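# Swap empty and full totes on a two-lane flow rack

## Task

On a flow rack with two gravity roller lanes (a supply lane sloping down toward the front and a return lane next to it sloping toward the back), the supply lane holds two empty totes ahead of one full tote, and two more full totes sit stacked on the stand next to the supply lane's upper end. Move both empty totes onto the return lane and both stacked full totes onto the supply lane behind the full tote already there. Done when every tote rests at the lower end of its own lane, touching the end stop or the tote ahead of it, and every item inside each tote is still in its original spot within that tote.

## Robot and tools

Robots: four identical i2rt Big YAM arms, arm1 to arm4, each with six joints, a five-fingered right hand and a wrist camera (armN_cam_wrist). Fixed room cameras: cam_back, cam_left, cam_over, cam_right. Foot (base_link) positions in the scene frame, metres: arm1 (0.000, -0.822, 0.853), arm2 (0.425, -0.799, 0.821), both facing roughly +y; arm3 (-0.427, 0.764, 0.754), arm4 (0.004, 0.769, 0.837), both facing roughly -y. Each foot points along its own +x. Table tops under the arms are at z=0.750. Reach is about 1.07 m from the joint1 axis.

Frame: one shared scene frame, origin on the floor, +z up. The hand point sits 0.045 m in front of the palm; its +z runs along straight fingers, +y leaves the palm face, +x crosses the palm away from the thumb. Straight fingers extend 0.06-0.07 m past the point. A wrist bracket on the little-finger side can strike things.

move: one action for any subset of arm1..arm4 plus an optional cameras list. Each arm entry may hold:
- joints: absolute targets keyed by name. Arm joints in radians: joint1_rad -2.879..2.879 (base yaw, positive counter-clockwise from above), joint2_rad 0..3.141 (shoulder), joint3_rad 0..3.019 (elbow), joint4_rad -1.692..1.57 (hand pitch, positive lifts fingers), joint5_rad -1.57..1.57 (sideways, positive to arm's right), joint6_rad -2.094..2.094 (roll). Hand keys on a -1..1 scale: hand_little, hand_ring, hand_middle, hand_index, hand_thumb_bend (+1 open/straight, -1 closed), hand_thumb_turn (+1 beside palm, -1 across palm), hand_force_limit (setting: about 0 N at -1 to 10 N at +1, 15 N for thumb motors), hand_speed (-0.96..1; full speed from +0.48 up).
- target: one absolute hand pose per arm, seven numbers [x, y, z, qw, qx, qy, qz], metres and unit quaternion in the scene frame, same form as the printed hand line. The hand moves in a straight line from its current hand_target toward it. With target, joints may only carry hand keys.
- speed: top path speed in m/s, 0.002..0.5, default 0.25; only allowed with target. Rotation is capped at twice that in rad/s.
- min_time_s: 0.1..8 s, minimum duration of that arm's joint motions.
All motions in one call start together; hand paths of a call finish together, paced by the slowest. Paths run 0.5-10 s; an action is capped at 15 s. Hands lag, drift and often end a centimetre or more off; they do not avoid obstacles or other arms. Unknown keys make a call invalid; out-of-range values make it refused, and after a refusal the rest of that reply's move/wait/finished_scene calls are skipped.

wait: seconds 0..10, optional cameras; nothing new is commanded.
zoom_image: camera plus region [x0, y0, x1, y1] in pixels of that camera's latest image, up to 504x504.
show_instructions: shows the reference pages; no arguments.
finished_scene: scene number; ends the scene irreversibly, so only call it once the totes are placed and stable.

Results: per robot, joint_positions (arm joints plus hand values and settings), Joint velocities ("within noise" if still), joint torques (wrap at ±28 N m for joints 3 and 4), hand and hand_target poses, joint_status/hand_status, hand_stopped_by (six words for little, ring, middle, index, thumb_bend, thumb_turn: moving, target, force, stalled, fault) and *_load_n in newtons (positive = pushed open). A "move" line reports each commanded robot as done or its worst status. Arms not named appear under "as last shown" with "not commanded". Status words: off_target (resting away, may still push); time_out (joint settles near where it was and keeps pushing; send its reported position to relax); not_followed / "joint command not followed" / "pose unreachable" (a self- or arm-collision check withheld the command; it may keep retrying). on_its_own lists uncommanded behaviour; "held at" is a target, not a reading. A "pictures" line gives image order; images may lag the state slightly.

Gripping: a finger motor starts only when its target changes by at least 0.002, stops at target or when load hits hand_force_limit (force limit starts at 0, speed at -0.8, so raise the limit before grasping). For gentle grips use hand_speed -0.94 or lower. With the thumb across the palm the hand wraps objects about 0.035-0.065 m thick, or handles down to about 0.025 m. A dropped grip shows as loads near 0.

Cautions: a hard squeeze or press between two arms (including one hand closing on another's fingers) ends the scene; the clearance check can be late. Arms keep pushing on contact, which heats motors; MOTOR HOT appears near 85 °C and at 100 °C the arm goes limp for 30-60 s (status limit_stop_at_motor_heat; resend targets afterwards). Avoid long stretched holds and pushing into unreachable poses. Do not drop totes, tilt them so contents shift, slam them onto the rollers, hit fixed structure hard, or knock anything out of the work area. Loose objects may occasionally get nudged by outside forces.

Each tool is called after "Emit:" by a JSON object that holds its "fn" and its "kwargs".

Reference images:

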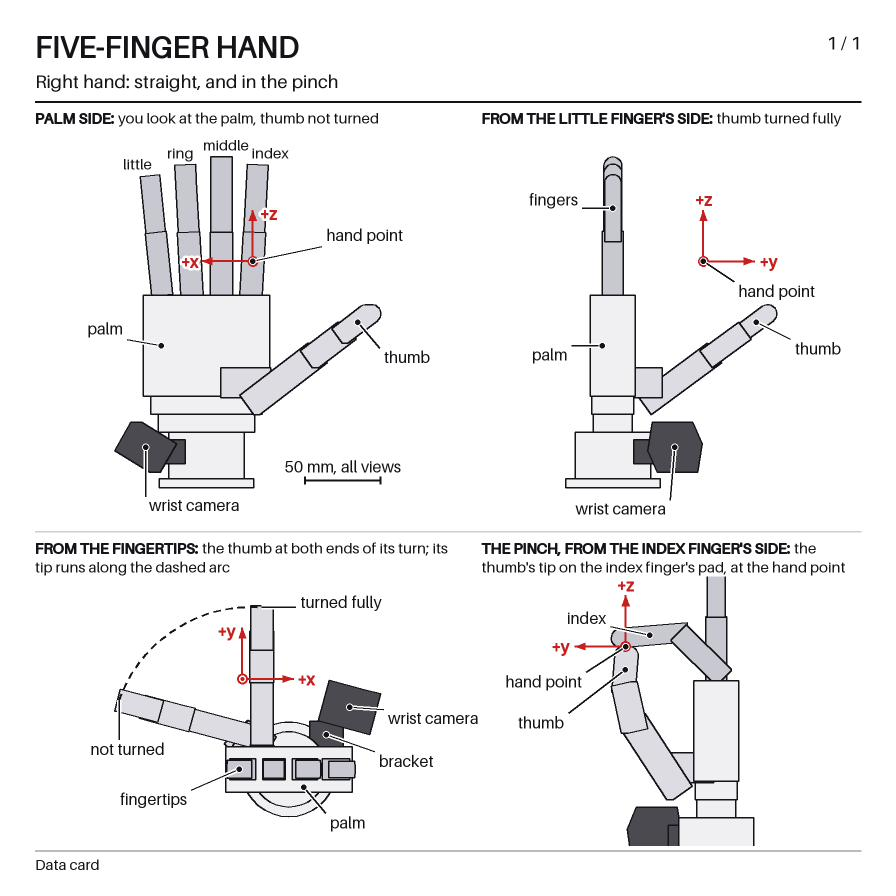

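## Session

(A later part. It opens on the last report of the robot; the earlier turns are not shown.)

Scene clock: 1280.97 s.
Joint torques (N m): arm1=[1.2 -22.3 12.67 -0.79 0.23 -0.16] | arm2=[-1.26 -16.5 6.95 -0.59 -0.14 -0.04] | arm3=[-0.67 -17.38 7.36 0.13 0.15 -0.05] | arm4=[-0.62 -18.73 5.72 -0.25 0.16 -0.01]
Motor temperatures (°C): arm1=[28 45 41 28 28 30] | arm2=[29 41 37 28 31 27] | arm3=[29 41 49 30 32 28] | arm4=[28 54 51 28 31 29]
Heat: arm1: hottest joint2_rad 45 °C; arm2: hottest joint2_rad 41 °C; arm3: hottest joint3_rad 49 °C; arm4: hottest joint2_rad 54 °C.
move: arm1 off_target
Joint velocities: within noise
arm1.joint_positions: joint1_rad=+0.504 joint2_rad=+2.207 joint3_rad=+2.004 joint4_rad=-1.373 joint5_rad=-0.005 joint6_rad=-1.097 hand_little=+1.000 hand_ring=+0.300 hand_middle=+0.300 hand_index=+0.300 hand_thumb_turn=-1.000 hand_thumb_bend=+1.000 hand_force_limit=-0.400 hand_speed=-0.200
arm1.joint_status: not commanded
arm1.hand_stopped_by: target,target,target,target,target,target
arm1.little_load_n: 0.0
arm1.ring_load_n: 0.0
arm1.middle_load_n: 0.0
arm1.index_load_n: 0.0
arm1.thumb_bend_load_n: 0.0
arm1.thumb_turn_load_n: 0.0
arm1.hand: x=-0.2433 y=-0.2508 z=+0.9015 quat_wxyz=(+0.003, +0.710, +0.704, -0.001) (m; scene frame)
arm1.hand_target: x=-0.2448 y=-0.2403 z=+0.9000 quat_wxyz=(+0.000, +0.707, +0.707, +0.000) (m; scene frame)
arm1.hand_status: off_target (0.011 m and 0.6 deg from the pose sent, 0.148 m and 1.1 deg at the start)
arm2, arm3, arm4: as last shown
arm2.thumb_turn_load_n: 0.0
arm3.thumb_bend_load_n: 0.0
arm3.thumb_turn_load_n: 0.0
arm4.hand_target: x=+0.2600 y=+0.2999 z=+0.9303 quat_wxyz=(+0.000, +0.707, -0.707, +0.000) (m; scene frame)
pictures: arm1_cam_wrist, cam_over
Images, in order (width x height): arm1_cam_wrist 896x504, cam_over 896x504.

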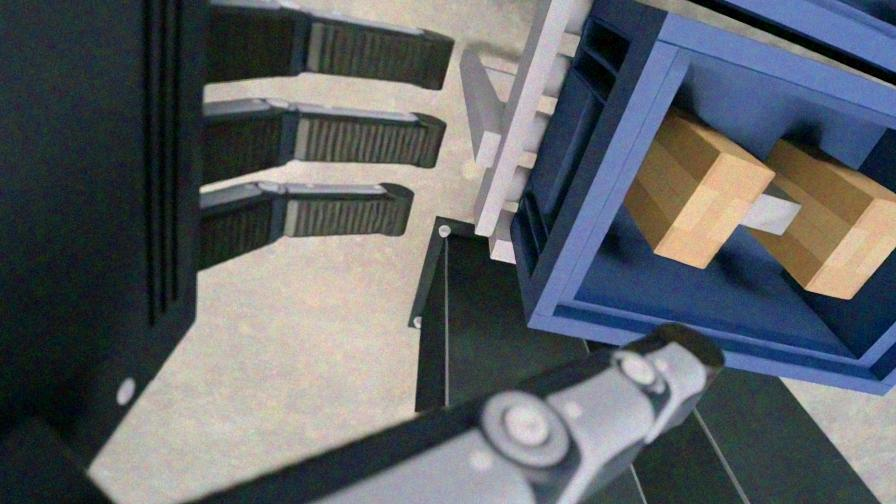

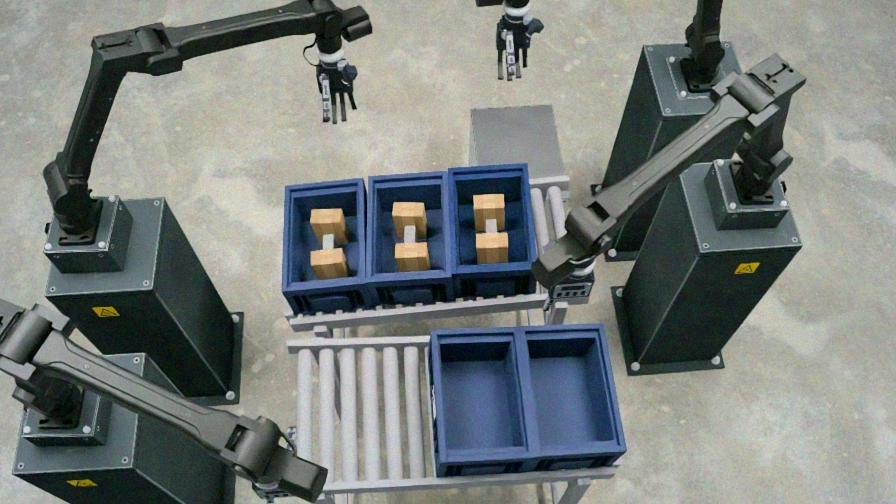

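Emit:
{"fn": "move", "kwargs": {"cameras": ["cam_left", "cam_right", "cam_back", "cam_over"]}}

Emit:
{"fn": "zoom_image", "kwargs": {"camera": "cam_left", "region": [430, 200, 610, 340]}}

Emit:
{"fn": "zoom_image", "kwargs": {"camera": "cam_right", "region": [265, 175, 425, 300]}}

Emit:
{"fn": "zoom_image", "kwargs": {"camera": "cam_over", "region": [270, 170, 390, 340]}}

Emit:
{"fn": "zoom_image", "kwargs": {"camera": "cam_right", "region": [450, 190, 700, 350]}}

Scene clock: 1299.60 s.
Joint torques (N m): arm1=[0.91 -22.36 12.67 -0.76 0.22 -0.17] | arm2=[-1.26 -16.5 6.97 -0.62 -0.13 -0.04] | arm3=[0.62 -16.62 7.32 0.13 0.14 -0.04] | arm4=[-0.26 -18.61 5.74 -0.31 0.17 -0.03]
Motor temperatures (°C): arm1=[28 43 41 28 28 30] | arm2=[29 41 37 28 31 27] | arm3=[29 40 48 30 32 28] | arm4=[28 52 49 28 31 29]
Heat: arm1: hottest joint2_rad 43 °C; arm2: hottest joint2_rad 41 °C; arm3: hottest joint3_rad 48 °C; arm4: hottest joint2_rad 52 °C.
Joint velocities: arm1=[within noise] | arm2=[within noise] | arm3=[within noise] | arm4=[-0.015 -0.015 -0.002 -0.002 -0.154 0.007]
arm1.joint_positions: joint1_rad=+0.504 joint2_rad=+2.207 joint3_rad=+2.004 joint4_rad=-1.374 joint5_rad=-0.005 joint6_rad=-1.097 hand_little=+1.000 hand_ring=+0.300 hand_middle=+0.300 hand_index=+0.300 hand_thumb_turn=-1.000 hand_thumb_bend=+1.000 hand_force_limit=-0.400 hand_speed=-0.200
arm1.joint_status: not commanded
arm1.hand_stopped_by: target,target,target,target,target,target
arm1.little_load_n: 0.0
arm1.ring_load_n: 0.0
arm1.middle_load_n: 0.5
arm1.index_load_n: 0.0
arm1.thumb_bend_load_n: 0.0
arm1.thumb_turn_load_n: 0.0
arm1.hand: x=-0.2433 y=-0.2509 z=+0.9015 quat_wxyz=(+0.003, +0.710, +0.704, -0.001) (m; scene frame)
arm1.hand_target: x=-0.2447 y=-0.2404 z=+0.9000 quat_wxyz=(+0.000, +0.707, +0.707, +0.000) (m; scene frame)
arm1.hand_status: off_target (0.011 m and 0.6 deg from the pose sent, 0.148 m and 1.1 deg at the start)
arm2.joint_positions: joint1_rad=-0.424 joint2_rad=+1.801 joint3_rad=+1.635 joint4_rad=-1.385 joint5_rad=-0.002 joint6_rad=+1.096 hand_little=+1.000 hand_ring=+0.300 hand_middle=+0.300 hand_index=+0.300 hand_thumb_turn=-1.000 hand_thumb_bend=+1.000 hand_force_limit=-0.300 hand_speed=+0.000
arm2.joint_status: not commanded
arm2.hand_stopped_by: target,target,target,target,target,target
arm2.little_load_n: 0.0
arm2.ring_load_n: 0.0
arm2.middle_load_n: 0.0
arm2.index_load_n: 0.5
arm2.thumb_bend_load_n: -0.5
arm2.thumb_turn_load_n: 0.0
arm2.hand: x=+0.6169 y=-0.2726 z=+0.9738 quat_wxyz=(-0.011, +0.708, -0.706, -0.002) (m; scene frame)
arm2.hand_target: x=+0.6199 y=-0.2799 z=+0.9700 quat_wxyz=(+0.000, +0.707, -0.707, +0.000) (m; scene frame)
arm2.hand_status: not commanded
arm3.joint_positions: joint1_rad=+0.033 joint2_rad=+1.738 joint3_rad=+1.642 joint4_rad=-1.439 joint5_rad=-0.010 joint6_rad=+1.628 hand_little=+1.000 hand_ring=+0.300 hand_middle=+0.300 hand_index=+0.300 hand_thumb_turn=-1.000 hand_thumb_bend=+1.000 hand_force_limit=-0.200 hand_speed=-0.600
arm3.joint_status: not commanded
arm3.hand_stopped_by: target,target,target,target,target,target
arm3.little_load_n: 0.0
arm3.ring_load_n: 0.0
arm3.middle_load_n: 0.0
arm3.index_load_n: 0.0
arm3.thumb_bend_load_n: 0.0
arm3.thumb_turn_load_n: 0.0
arm3.hand: x=-0.3376 y=+0.1919 z=+0.9421 quat_wxyz=(-0.014, -0.710, -0.704, +0.010) (m; scene frame)
arm3.hand_target: x=-0.3398 y=+0.2000 z=+0.9304 quat_wxyz=(+0.000, -0.707, -0.707, +0.000) (m; scene frame)
arm3.hand_status: not commanded
arm4.joint_positions: joint1_rad=+0.576 joint2_rad=+1.936 joint3_rad=+1.701 joint4_rad=-1.302 joint5_rad=-0.005 joint6_rad=-1.017 hand_little=+1.000 hand_ring=+0.300 hand_middle=+0.300 hand_index=+0.300 hand_thumb_turn=-1.000 hand_thumb_bend=+1.000 hand_force_limit=-0.200 hand_speed=-0.600
arm4.joint_status: not commanded
arm4.hand_stopped_by: target,target,target,target,target,target
arm4.little_load_n: 0.0
arm4.ring_load_n: 0.0
arm4.middle_load_n: 0.5
arm4.index_load_n: 0.0
arm4.thumb_bend_load_n: 0.0
arm4.thumb_turn_load_n: 0.0
arm4.hand: x=+0.2619 y=+0.2901 z=+0.9403 quat_wxyz=(+0.004, +0.708, -0.706, +0.019) (m; scene frame)
arm4.hand_target: x=+0.2600 y=+0.2999 z=+0.9303 quat_wxyz=(+0.000, +0.707, -0.707, +0.000) (m; scene frame)
arm4.hand_status: not commanded
pictures: cam_back, cam_left, cam_over, cam_right
Images, in order (width x height): cam_back 896x504, cam_left 896x504, cam_over 896x504, cam_right 896x504.

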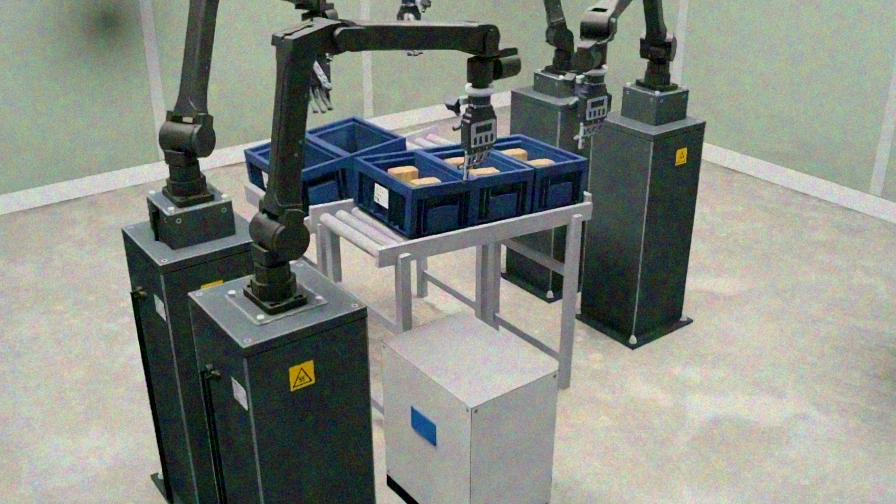

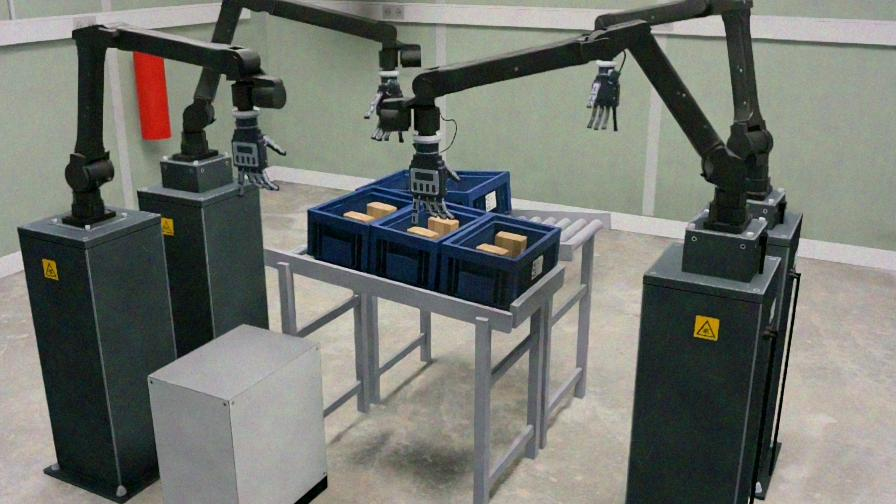

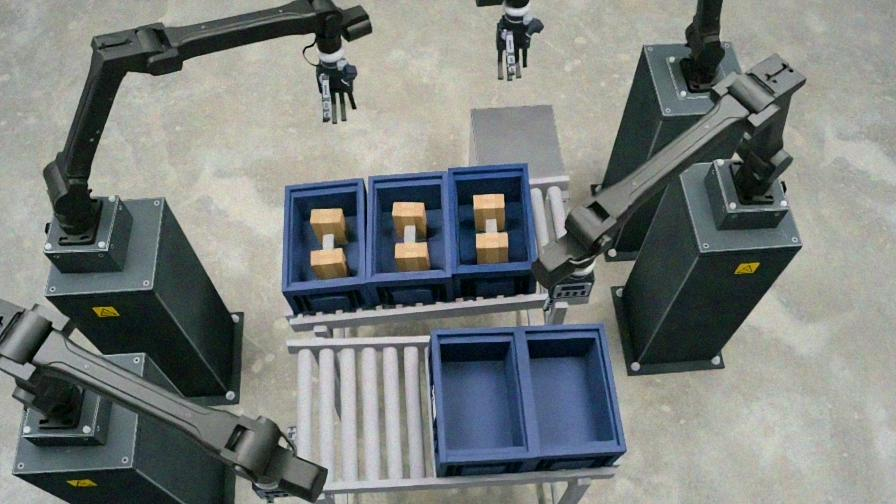

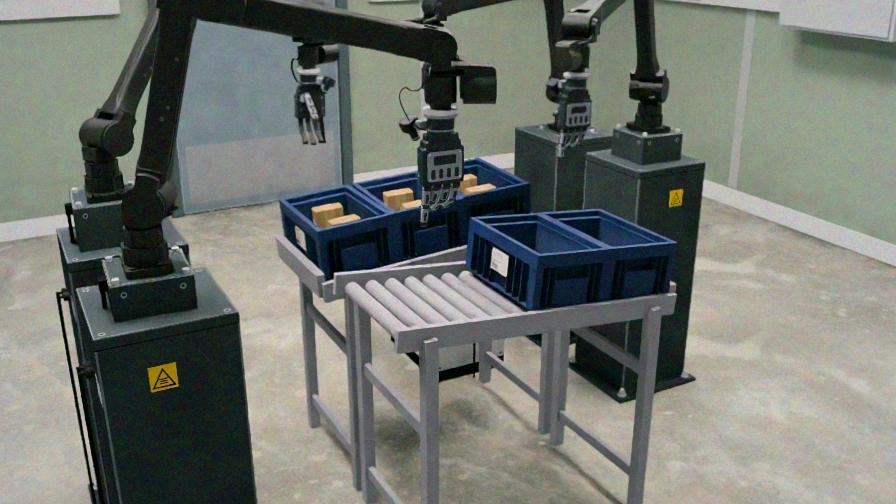

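Scaled by 2.800.

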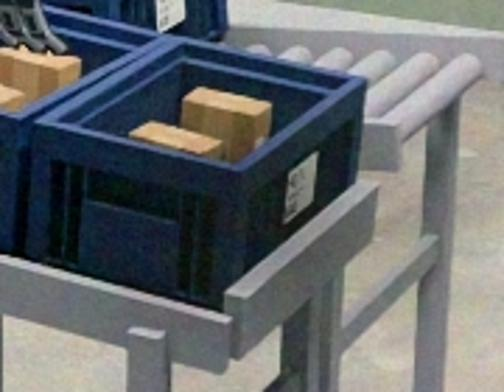

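Scaled by 3.150.

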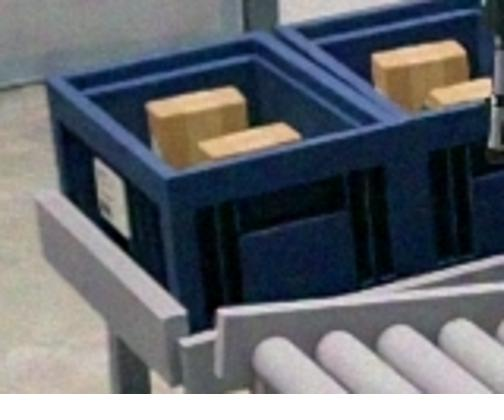

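Scaled by 2.965.

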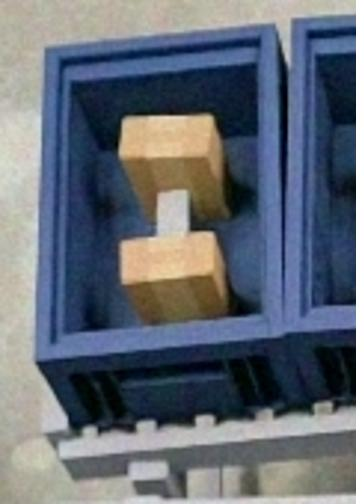

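Scaled by 2.016.

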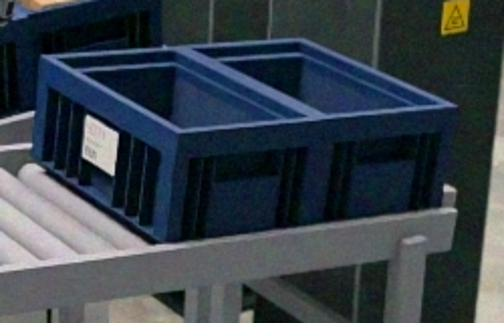

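Emit:
{"fn": "move", "kwargs": {"arm3": {"target": [-0.250, 0.105, 0.775, -0.02, 0.7068, 0.7068, 0.02], "speed": 0.2}, "arm1": {"target": [-0.23, -0.38, 0.94, 0, 0.7071, 0.7071, 0], "speed": 0.2}}}

Emit:
{"fn": "move", "kwargs": {"arm3": {"target": [-0.150, 0.103, 0.768, -0.024, 0.7067, 0.7067, 0.024], "speed": 0.08}, "cameras": ["arm3_cam_wrist", "cam_over"]}}

Scene clock: 1325.17 s.
Joint torques (N m): arm1=[1.85 -20.25 8.58 -0.1 0.21 0.05] | arm2=[-1.38 -16.56 6.91 -0.58 -0.15 -0.04] | arm3=[0.62 -19.9 12.16 0.21 -0.07 0.14] | arm4=[-0.67 -18.55 5.87 -0.29 0.16 0.02]
Motor temperatures (°C): arm1=[28 42 42 28 28 30] | arm2=[29 41 37 28 31 27] | arm3=[29 39 48 30 32 28] | arm4=[28 50 47 28 31 29]
Heat: arm1: hottest joint2_rad 42 °C; arm2: hottest joint2_rad 41 °C; arm3: hottest joint3_rad 48 °C; arm4: hottest joint2_rad 50 °C.
move: arm1 done; arm3 off_target
Joint velocities: within noise
arm1.joint_positions: joint1_rad=+0.580 joint2_rad=+1.862 joint3_rad=+1.532 joint4_rad=-1.260 joint5_rad=-0.005 joint6_rad=-1.033 hand_little=+1.000 hand_ring=+0.300 hand_middle=+0.300 hand_index=+0.300 hand_thumb_turn=-1.000 hand_thumb_bend=+1.000 hand_force_limit=-0.400 hand_speed=-0.200
arm1.joint_status: not commanded
arm1.hand_stopped_by: target,target,target,target,target,target
arm1.little_load_n: 0.0
arm1.ring_load_n: 0.0
arm1.middle_load_n: 0.0
arm1.index_load_n: 0.0
arm1.thumb_bend_load_n: 0.0
arm1.thumb_turn_load_n: 0.0
arm1.hand: x=-0.2250 y=-0.3801 z=+0.9343 quat_wxyz=(+0.011, +0.705, +0.709, -0.003) (m; scene frame)
arm1.hand_target: x=-0.2300 y=-0.3801 z=+0.9400 quat_wxyz=(+0.000, +0.707, +0.707, +0.000) (m; scene frame)
arm1.hand_status: done (0.008 m and 1.3 deg from the pose sent, 0.135 m and 0.6 deg at the start)
arm2, arm4: as last shown
arm2.middle_load_n: -0.5
arm2.index_load_n: 0.0
arm2.thumb_bend_load_n: 0.0
arm3.joint_positions: joint1_rad=+0.159 joint2_rad=+2.134 joint3_rad=+1.802 joint4_rad=-1.314 joint5_rad=-0.015 joint6_rad=+1.738 hand_little=+1.000 hand_ring=+0.300 hand_middle=+0.300 hand_index=+0.300 hand_thumb_turn=-1.000 hand_thumb_bend=+1.000 hand_force_limit=-0.200 hand_speed=-0.600
arm3.joint_status: not commanded
arm3.hand_stopped_by: target,target,target,target,target,target
arm3.little_load_n: 0.0
arm3.ring_load_n: 0.0
arm3.middle_load_n: 0.0
arm3.index_load_n: 0.0
arm3.thumb_bend_load_n: 0.0
arm3.thumb_turn_load_n: 0.0
arm3.hand: x=-0.2557 y=+0.1213 z=+0.7722 quat_wxyz=(+0.029, -0.704, -0.709, -0.025) (m; scene frame)
arm3.hand_target: x=-0.2501 y=+0.1057 z=+0.7751 quat_wxyz=(+0.020, -0.707, -0.707, -0.020) (m; scene frame)
arm3.hand_status: off_target (0.018 m and 1.3 deg from the pose sent, 0.208 m and 5.2 deg at the start)
arm4.middle_load_n: 0.0
pictures: none

Scene clock: 1327.17 s.
Joint torques (N m): arm1=[1.85 -20.25 8.57 -0.09 0.21 0.05] | arm2=[-1.38 -16.44 6.95 -0.59 -0.15 -0.04] | arm3=[1.14 -21.19 12.51 -0.09 -0.08 0.15] | arm4=[-0.21 -18.61 5.91 -0.43 0.17 0.03]
Motor temperatures (°C): arm1=[28 42 42 28 28 30] | arm2=[29 41 37 28 31 27] | arm3=[29 39 48 30 32 28] | arm4=[28 50 47 28 31 29]
Heat: arm1: hottest joint2_rad 42 °C; arm2: hottest joint2_rad 41 °C; arm3: hottest joint3_rad 48 °C; arm4: hottest joint2_rad 50 °C.
move: arm3 off_target
Joint velocities: within noise
arm1, arm2, arm4: as last shown
arm2.little_load_n: 0.5
arm2.middle_load_n: 0.5
arm3.joint_positions: joint1_rad=+0.301 joint2_rad=+2.217 joint3_rad=+1.943 joint4_rad=-1.367 joint5_rad=-0.025 joint6_rad=+1.882 hand_little=+1.000 hand_ring=+0.300 hand_middle=+0.300 hand_index=+0.300 hand_thumb_turn=-1.000 hand_thumb_bend=+1.000 hand_force_limit=-0.200 hand_speed=-0.600
arm3.joint_status: not commanded
arm3.hand_stopped_by: target,target,target,target,target,target
arm3.little_load_n: 0.0
arm3.ring_load_n: 0.0
arm3.middle_load_n: 0.0
arm3.index_load_n: 0.0
arm3.thumb_bend_load_n: 0.0
arm3.thumb_turn_load_n: 0.0
arm3.hand: x=-0.1595 y=+0.1146 z=+0.7696 quat_wxyz=(+0.029, -0.705, -0.708, -0.025) (m; scene frame)
arm3.hand_target: x=-0.1501 y=+0.1037 z=+0.7681 quat_wxyz=(+0.023, -0.707, -0.707, -0.024) (m; scene frame)
arm3.hand_status: off_target (0.015 m and 0.6 deg from the pose sent, 0.107 m and 0.7 deg at the start)
arm4.little_load_n: -0.5
pictures: arm3_cam_wrist, cam_over
Images, in order (width x height): arm3_cam_wrist 896x504, cam_over 896x504.

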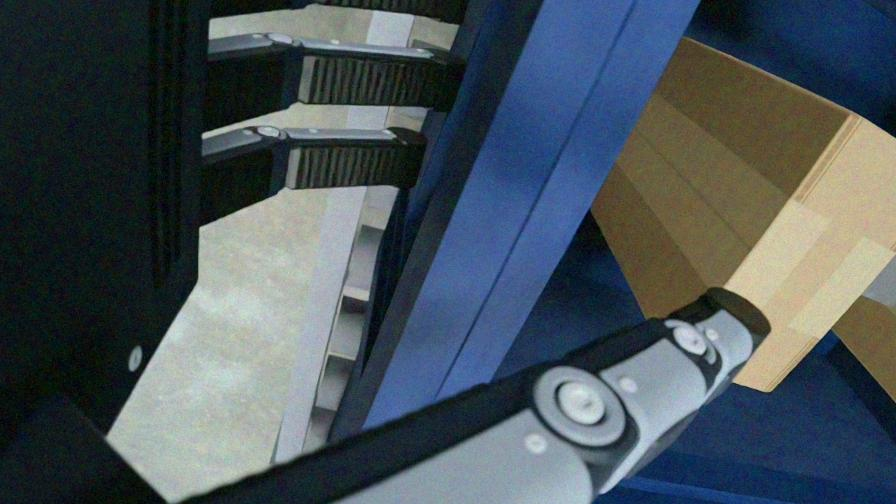

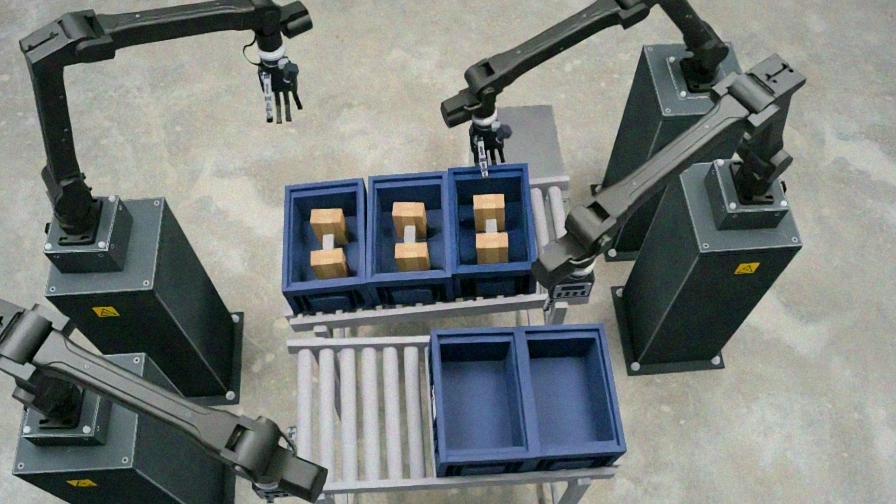

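Emit:
{"fn": "move", "kwargs": {"arm3": {"target": [-0.146, 0.080, 0.771, -0.024, 0.7067, 0.7067, 0.024], "speed": 0.06}, "cameras": ["arm3_cam_wrist", "cam_over"]}}

Scene clock: 1335.73 s.
Joint torques (N m): arm1=[1.85 -20.31 8.57 -0.08 0.21 0.05] | arm2=[-1.26 -16.5 6.97 -0.59 -0.14 -0.03] | arm3=[-0.5 -21.71 13.07 0.24 -0.1 0.04] | arm4=[-0.56 -18.61 5.87 -0.25 0.15 -0.01]
Motor temperatures (°C): arm1=[28 43 42 28 28 30] | arm2=[29 41 37 28 31 27] | arm3=[29 40 49 30 32 28] | arm4=[28 50 47 28 31 29]
Heat: arm1: hottest joint2_rad 43 °C; arm2: hottest joint2_rad 41 °C; arm3: hottest joint3_rad 49 °C; arm4: hottest joint2_rad 50 °C.
move: arm3 off_target
Joint velocities: within noise
arm1, arm2, arm4: as last shown
arm1.thumb_bend_load_n: -0.5
arm2.little_load_n: 0.0
arm2.middle_load_n: 0.0
arm3.joint_positions: joint1_rad=+0.301 joint2_rad=+2.284 joint3_rad=+2.070 joint4_rad=-1.446 joint5_rad=-0.025 joint6_rad=+1.882 hand_little=+1.000 hand_ring=+0.300 hand_middle=+0.300 hand_index=+0.300 hand_thumb_turn=-1.000 hand_thumb_bend=+1.000 hand_force_limit=-0.200 hand_speed=-0.600
arm3.joint_status: not commanded
arm3.hand_stopped_by: target,target,target,target,target,target
arm3.little_load_n: 0.0
arm3.ring_load_n: 0.0
arm3.middle_load_n: 0.0
arm3.index_load_n: -0.5
arm3.thumb_bend_load_n: 0.0
arm3.thumb_turn_load_n: 0.0
arm3.hand: x=-0.1539 y=+0.0979 z=+0.7725 quat_wxyz=(+0.036, -0.705, -0.707, -0.029) (m; scene frame)
arm3.hand_target: x=-0.1463 y=+0.0812 z=+0.7711 quat_wxyz=(+0.023, -0.707, -0.707, -0.024) (m; scene frame)
arm3.hand_status: off_target (0.020 m and 1.6 deg from the pose sent, 0.037 m and 0.6 deg at the start)
arm4.little_load_n: 0.0
pictures: arm3_cam_wrist, cam_over
Images, in order (width x height): arm3_cam_wrist 896x504, cam_over 896x504.

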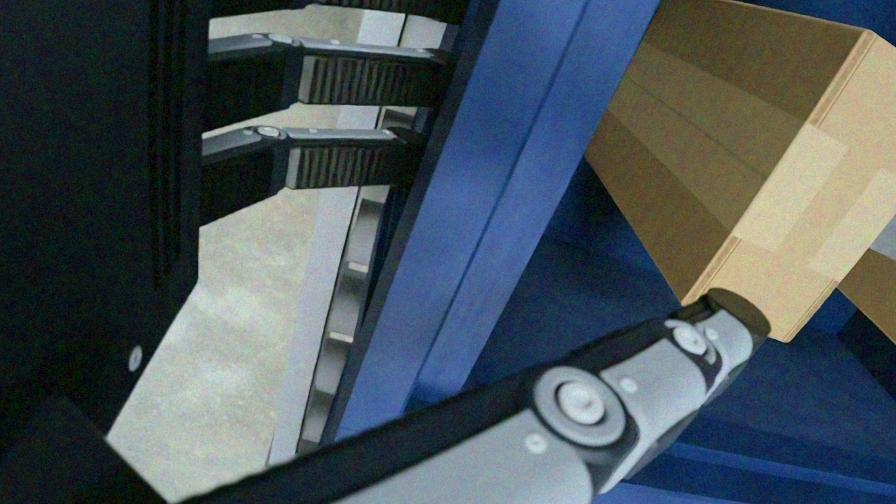

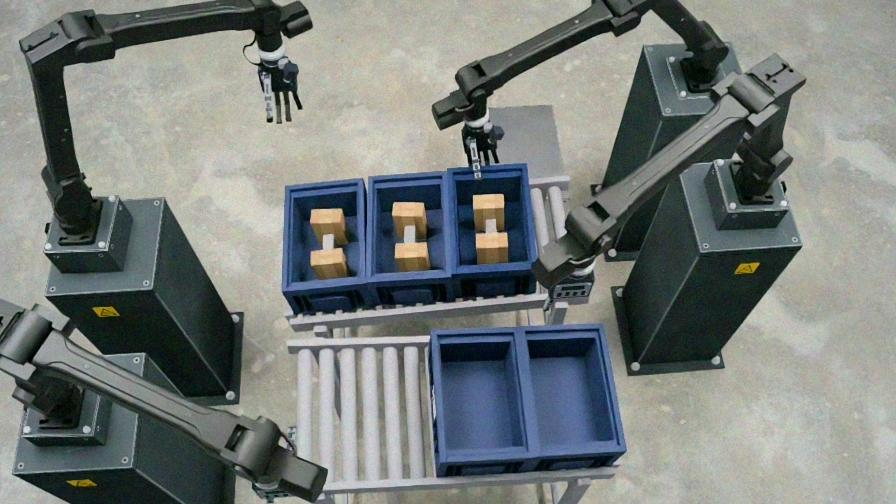

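Emit:
{"fn": "move", "kwargs": {"arm3": {"joints": {"hand_index": -0.1, "hand_middle": -0.1, "hand_ring": -0.1, "hand_speed": -0.88, "hand_force_limit": -0.45}}}}

Emit:
{"fn": "move", "kwargs": {"arm3": {"joints": {"hand_thumb_bend": -0.2, "hand_speed": -0.8, "hand_force_limit": -0.35}}}}

Emit:
{"fn": "move", "kwargs": {"arm3": {"target": [-0.148, 0.068, 0.771, -0.024, 0.7067, 0.7067, 0.024], "speed": 0.04}, "cameras": ["cam_over"]}}

Emit:
{"fn": "zoom_image", "kwargs": {"camera": "cam_over", "region": [270, 140, 600, 330]}}

Scene clock: 1347.57 s.
Joint torques (N m): arm1=[1.9 -20.25 8.58 -0.08 0.21 0.04] | arm2=[-1.2 -16.67 6.98 -0.58 -0.16 -0.03] | arm3=[-0.09 -23.59 12.77 0.46 -0.08 0.12] | arm4=[-0.38 -18.84 5.74 -0.36 0.18 0.02]
Motor temperatures (°C): arm1=[28 43 42 28 28 30] | arm2=[29 41 36 28 31 27] | arm3=[29 40 49 30 32 28] | arm4=[28 50 46 28 31 29]
Heat: arm1: hottest joint2_rad 43 °C; arm2: hottest joint2_rad 41 °C; arm3: hottest joint3_rad 49 °C; arm4: hottest joint2_rad 50 °C.
move: arm3 done
Joint velocities: within noise
arm1, arm2, arm4: as last shown
arm1.thumb_bend_load_n: 0.0
arm3.joint_positions: joint1_rad=+0.301 joint2_rad=+2.301 joint3_rad=+2.076 joint4_rad=-1.446 joint5_rad=-0.025 joint6_rad=+1.882 hand_little=+1.000 hand_ring=-0.100 hand_middle=-0.100 hand_index=-0.100 hand_thumb_turn=-1.000 hand_thumb_bend=+1.000 hand_force_limit=-0.450 hand_speed=-0.880
arm3.joint_status: all done
arm3.hand_stopped_by: target,target,target,target,target,target
arm3.little_load_n: 0.0
arm3.ring_load_n: 1.0
arm3.middle_load_n: 0.0
arm3.index_load_n: 0.0
arm3.thumb_bend_load_n: 0.0
arm3.thumb_turn_load_n: 0.0
arm3.hand: x=-0.1537 y=+0.0980 z=+0.7626 quat_wxyz=(+0.042, -0.705, -0.707, -0.032) (m; scene frame)
arm3.hand_target: x=-0.1465 y=+0.0810 z=+0.7712 quat_wxyz=(+0.023, -0.707, -0.707, -0.024) (m; scene frame)
arm3.hand_status: not commanded
pictures: none

Scene clock: 1352.00 s.
Joint torques (N m): arm1=[1.85 -20.37 8.58 -0.08 0.21 0.04] | arm2=[-1.26 -16.44 6.98 -0.58 -0.16 -0.04] | arm3=[0.26 -23.59 12.78 0.23 -0.06 0.05] | arm4=[-0.44 -18.43 5.7 -0.39 0.16 0.04]
Motor temperatures (°C): arm1=[28 43 42 28 28 30] | arm2=[29 41 36 28 31 27] | arm3=[29 41 49 30 32 28] | arm4=[28 50 46 28 30 29]
Heat: arm1: hottest joint2_rad 43 °C; arm2: hottest joint2_rad 41 °C; arm3: hottest joint3_rad 49 °C; arm4: hottest joint2_rad 50 °C.
move: arm3 off_target
Joint velocities: within noise
arm1, arm2, arm4: as last shown
arm1.thumb_turn_load_n: -0.5
arm3.joint_positions: joint1_rad=+0.301 joint2_rad=+2.301 joint3_rad=+2.076 joint4_rad=-1.446 joint5_rad=-0.026 joint6_rad=+1.882 hand_little=+1.000 hand_ring=-0.100 hand_middle=-0.100 hand_index=-0.100 hand_thumb_turn=-1.000 hand_thumb_bend=+0.393 hand_force_limit=-0.350 hand_speed=-0.800
arm3.joint_status: hand_thumb_bend off_target (ended at +0.393, target -0.200); the others done
arm3.hand_stopped_by: target,target,target,target,force,target
arm3.little_load_n: 0.0
arm3.ring_load_n: 3.0
arm3.middle_load_n: 1.0
arm3.index_load_n: 0.0
arm3.thumb_bend_load_n: 6.0
arm3.thumb_turn_load_n: 0.5
arm3.hand: x=-0.1533 y=+0.0981 z=+0.7626 quat_wxyz=(+0.042, -0.705, -0.707, -0.032) (m; scene frame)
arm3.hand_target: x=-0.1463 y=+0.0811 z=+0.7712 quat_wxyz=(+0.023, -0.707, -0.707, -0.024) (m; scene frame)
arm3.hand_status: not commanded
pictures: none

Scene clock: 1353.10 s.
Joint torques (N m): arm1=[1.85 -20.37 8.57 -0.1 0.21 0.05] | arm2=[-1.2 -16.44 7.02 -0.57 -0.14 -0.03] | arm3=[-0.5 -23.82 14.06 0.46 -0.14 0.19] | arm4=[-0.21 -18.67 5.78 -0.44 0.16 0.03]
Motor temperatures (°C): arm1=[28 43 42 28 28 30] | arm2=[29 41 36 28 31 27] | arm3=[29 41 50 30 32 28] | arm4=[28 50 46 28 30 29]
Heat: arm1: hottest joint2_rad 43 °C; arm2: hottest joint2_rad 41 °C; arm3: hottest joint3_rad 50 °C; arm4: hottest joint2_rad 50 °C.
move: arm3 off_target
Joint velocities: within noise
arm1, arm2, arm4: as last shown
arm1.thumb_turn_load_n: 0.0
arm3.joint_positions: joint1_rad=+0.300 joint2_rad=+2.328 joint3_rad=+2.126 joint4_rad=-1.479 joint5_rad=-0.026 joint6_rad=+1.866 hand_little=+1.000 hand_ring=-0.099 hand_middle=-0.100 hand_index=-0.100 hand_thumb_turn=-1.000 hand_thumb_bend=+0.393 hand_force_limit=-0.350 hand_speed=-0.800
arm3.joint_status: not commanded
arm3.hand_stopped_by: target,target,target,target,force,target
arm3.little_load_n: 0.0
arm3.ring_load_n: 6.0
arm3.middle_load_n: 0.0
arm3.index_load_n: 0.0
arm3.thumb_bend_load_n: 6.0
arm3.thumb_turn_load_n: -1.0
arm3.hand: x=-0.1520 y=+0.0938 z=+0.7626 quat_wxyz=(+0.046, -0.699, -0.712, -0.035) (m; scene frame)
arm3.hand_target: x=-0.1488 y=+0.0697 z=+0.7717 quat_wxyz=(+0.023, -0.707, -0.707, -0.024) (m; scene frame)
arm3.hand_status: off_target (0.027 m and 3.0 deg from the pose sent, 0.032 m and 2.2 deg at the start)
arm4.middle_load_n: 0.5
pictures: cam_over
Images, in order (width x height): cam_over 896x504.

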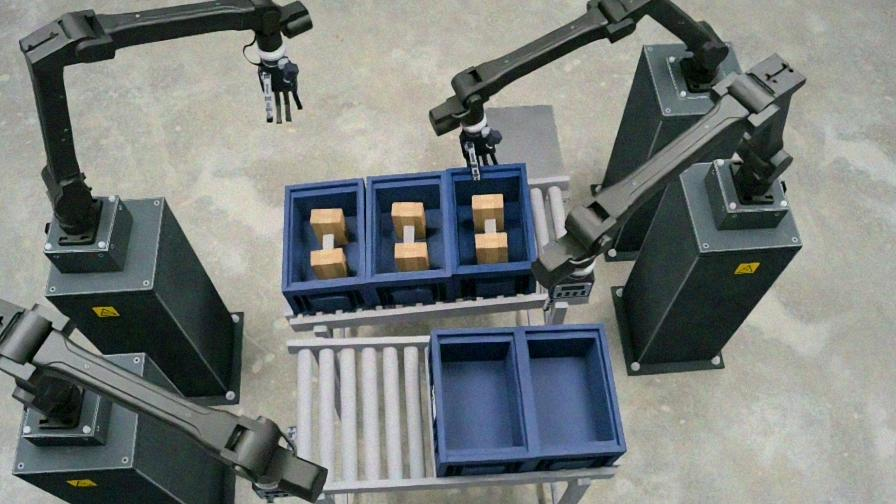

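Scaled by 1.527.

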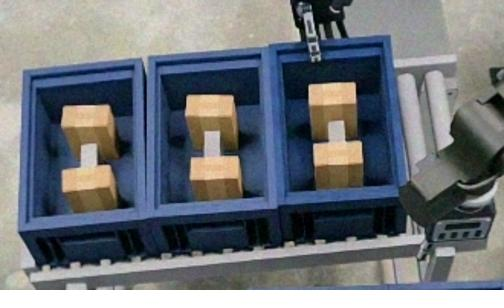

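Emit:
{"fn": "move", "kwargs": {"arm3": {"target": [-0.148, 0.058, 0.771, -0.024, 0.7067, 0.7067, 0.024], "speed": 0.04}, "cameras": ["cam_over"]}}

Emit:
{"fn": "zoom_image", "kwargs": {"camera": "cam_over", "region": [340, 160, 400, 320]}}

Emit:
{"fn": "zoom_image", "kwargs": {"camera": "cam_over", "region": [270, 140, 600, 330]}}

Scene clock: 1359.90 s.
Joint torques (N m): arm1=[1.85 -20.42 8.58 -0.08 0.21 0.05] | arm2=[-1.2 -16.56 7.01 -0.61 -0.14 -0.03] | arm3=[-0.09 -23.88 14.35 0.39 -0.1 0.24] | arm4=[-0.56 -18.61 5.83 -0.31 0.17 0.03]
Motor temperatures (°C): arm1=[28 43 42 28 28 30] | arm2=[29 41 36 28 31 27] | arm3=[29 42 51 30 32 28] | arm4=[28 50 46 28 30 29]
Heat: arm1: hottest joint2_rad 43 °C; arm2: hottest joint2_rad 41 °C; arm3: hottest joint3_rad 51 °C; arm4: hottest joint2_rad 50 °C.
move: arm3 off_target
Joint velocities: within noise
arm1, arm2, arm4: as last shown
arm3.joint_positions: joint1_rad=+0.296 joint2_rad=+2.364 joint3_rad=+2.189 joint4_rad=-1.510 joint5_rad=-0.026 joint6_rad=+1.850 hand_little=+1.000 hand_ring=-0.099 hand_middle=-0.100 hand_index=-0.100 hand_thumb_turn=-1.000 hand_thumb_bend=+0.394 hand_force_limit=-0.350 hand_speed=-0.800
arm3.joint_status: not commanded
arm3.hand_stopped_by: target,target,target,target,force,target
arm3.little_load_n: 0.0
arm3.ring_load_n: 6.0
arm3.middle_load_n: 0.0
arm3.index_load_n: 0.5
arm3.thumb_bend_load_n: 7.0
arm3.thumb_turn_load_n: -3.0
arm3.hand: x=-0.1517 y=+0.0850 z=+0.7621 quat_wxyz=(+0.047, -0.695, -0.716, -0.036) (m; scene frame)
arm3.hand_target: x=-0.1487 y=+0.0599 z=+0.7717 quat_wxyz=(+0.023, -0.707, -0.707, -0.024) (m; scene frame)
arm3.hand_status: off_target (0.029 m and 3.5 deg from the pose sent, 0.037 m and 3.0 deg at the start)
arm4.ring_load_n: 0.5
arm4.middle_load_n: 0.0
pictures: cam_over
Images, in order (width x height): cam_over 896x504.

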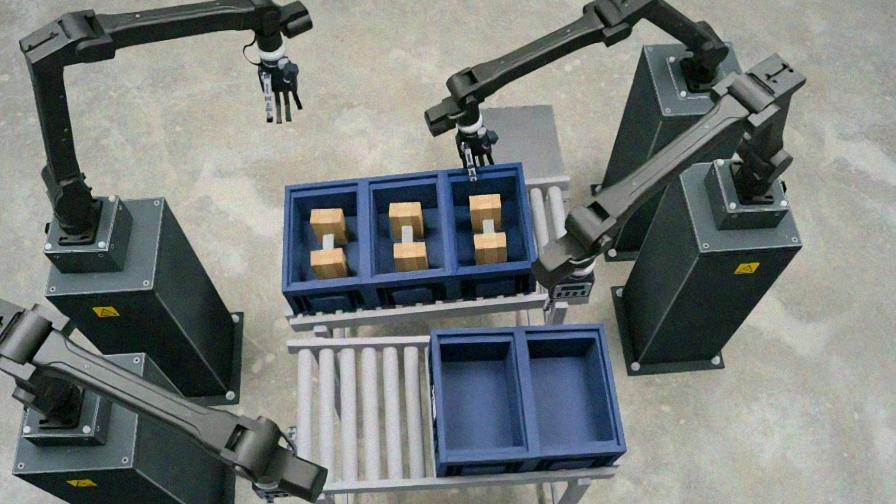

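Scaled by 3.150.

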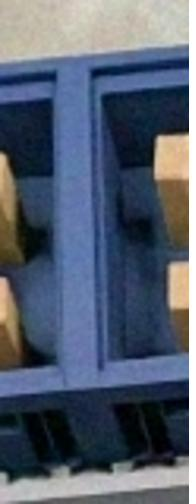

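Scaled by 1.527.

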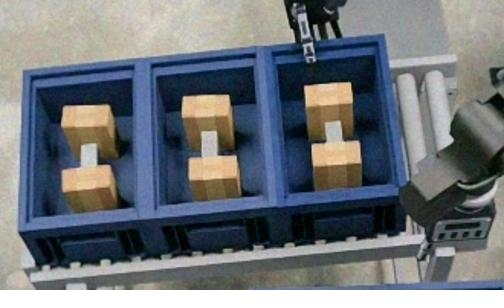

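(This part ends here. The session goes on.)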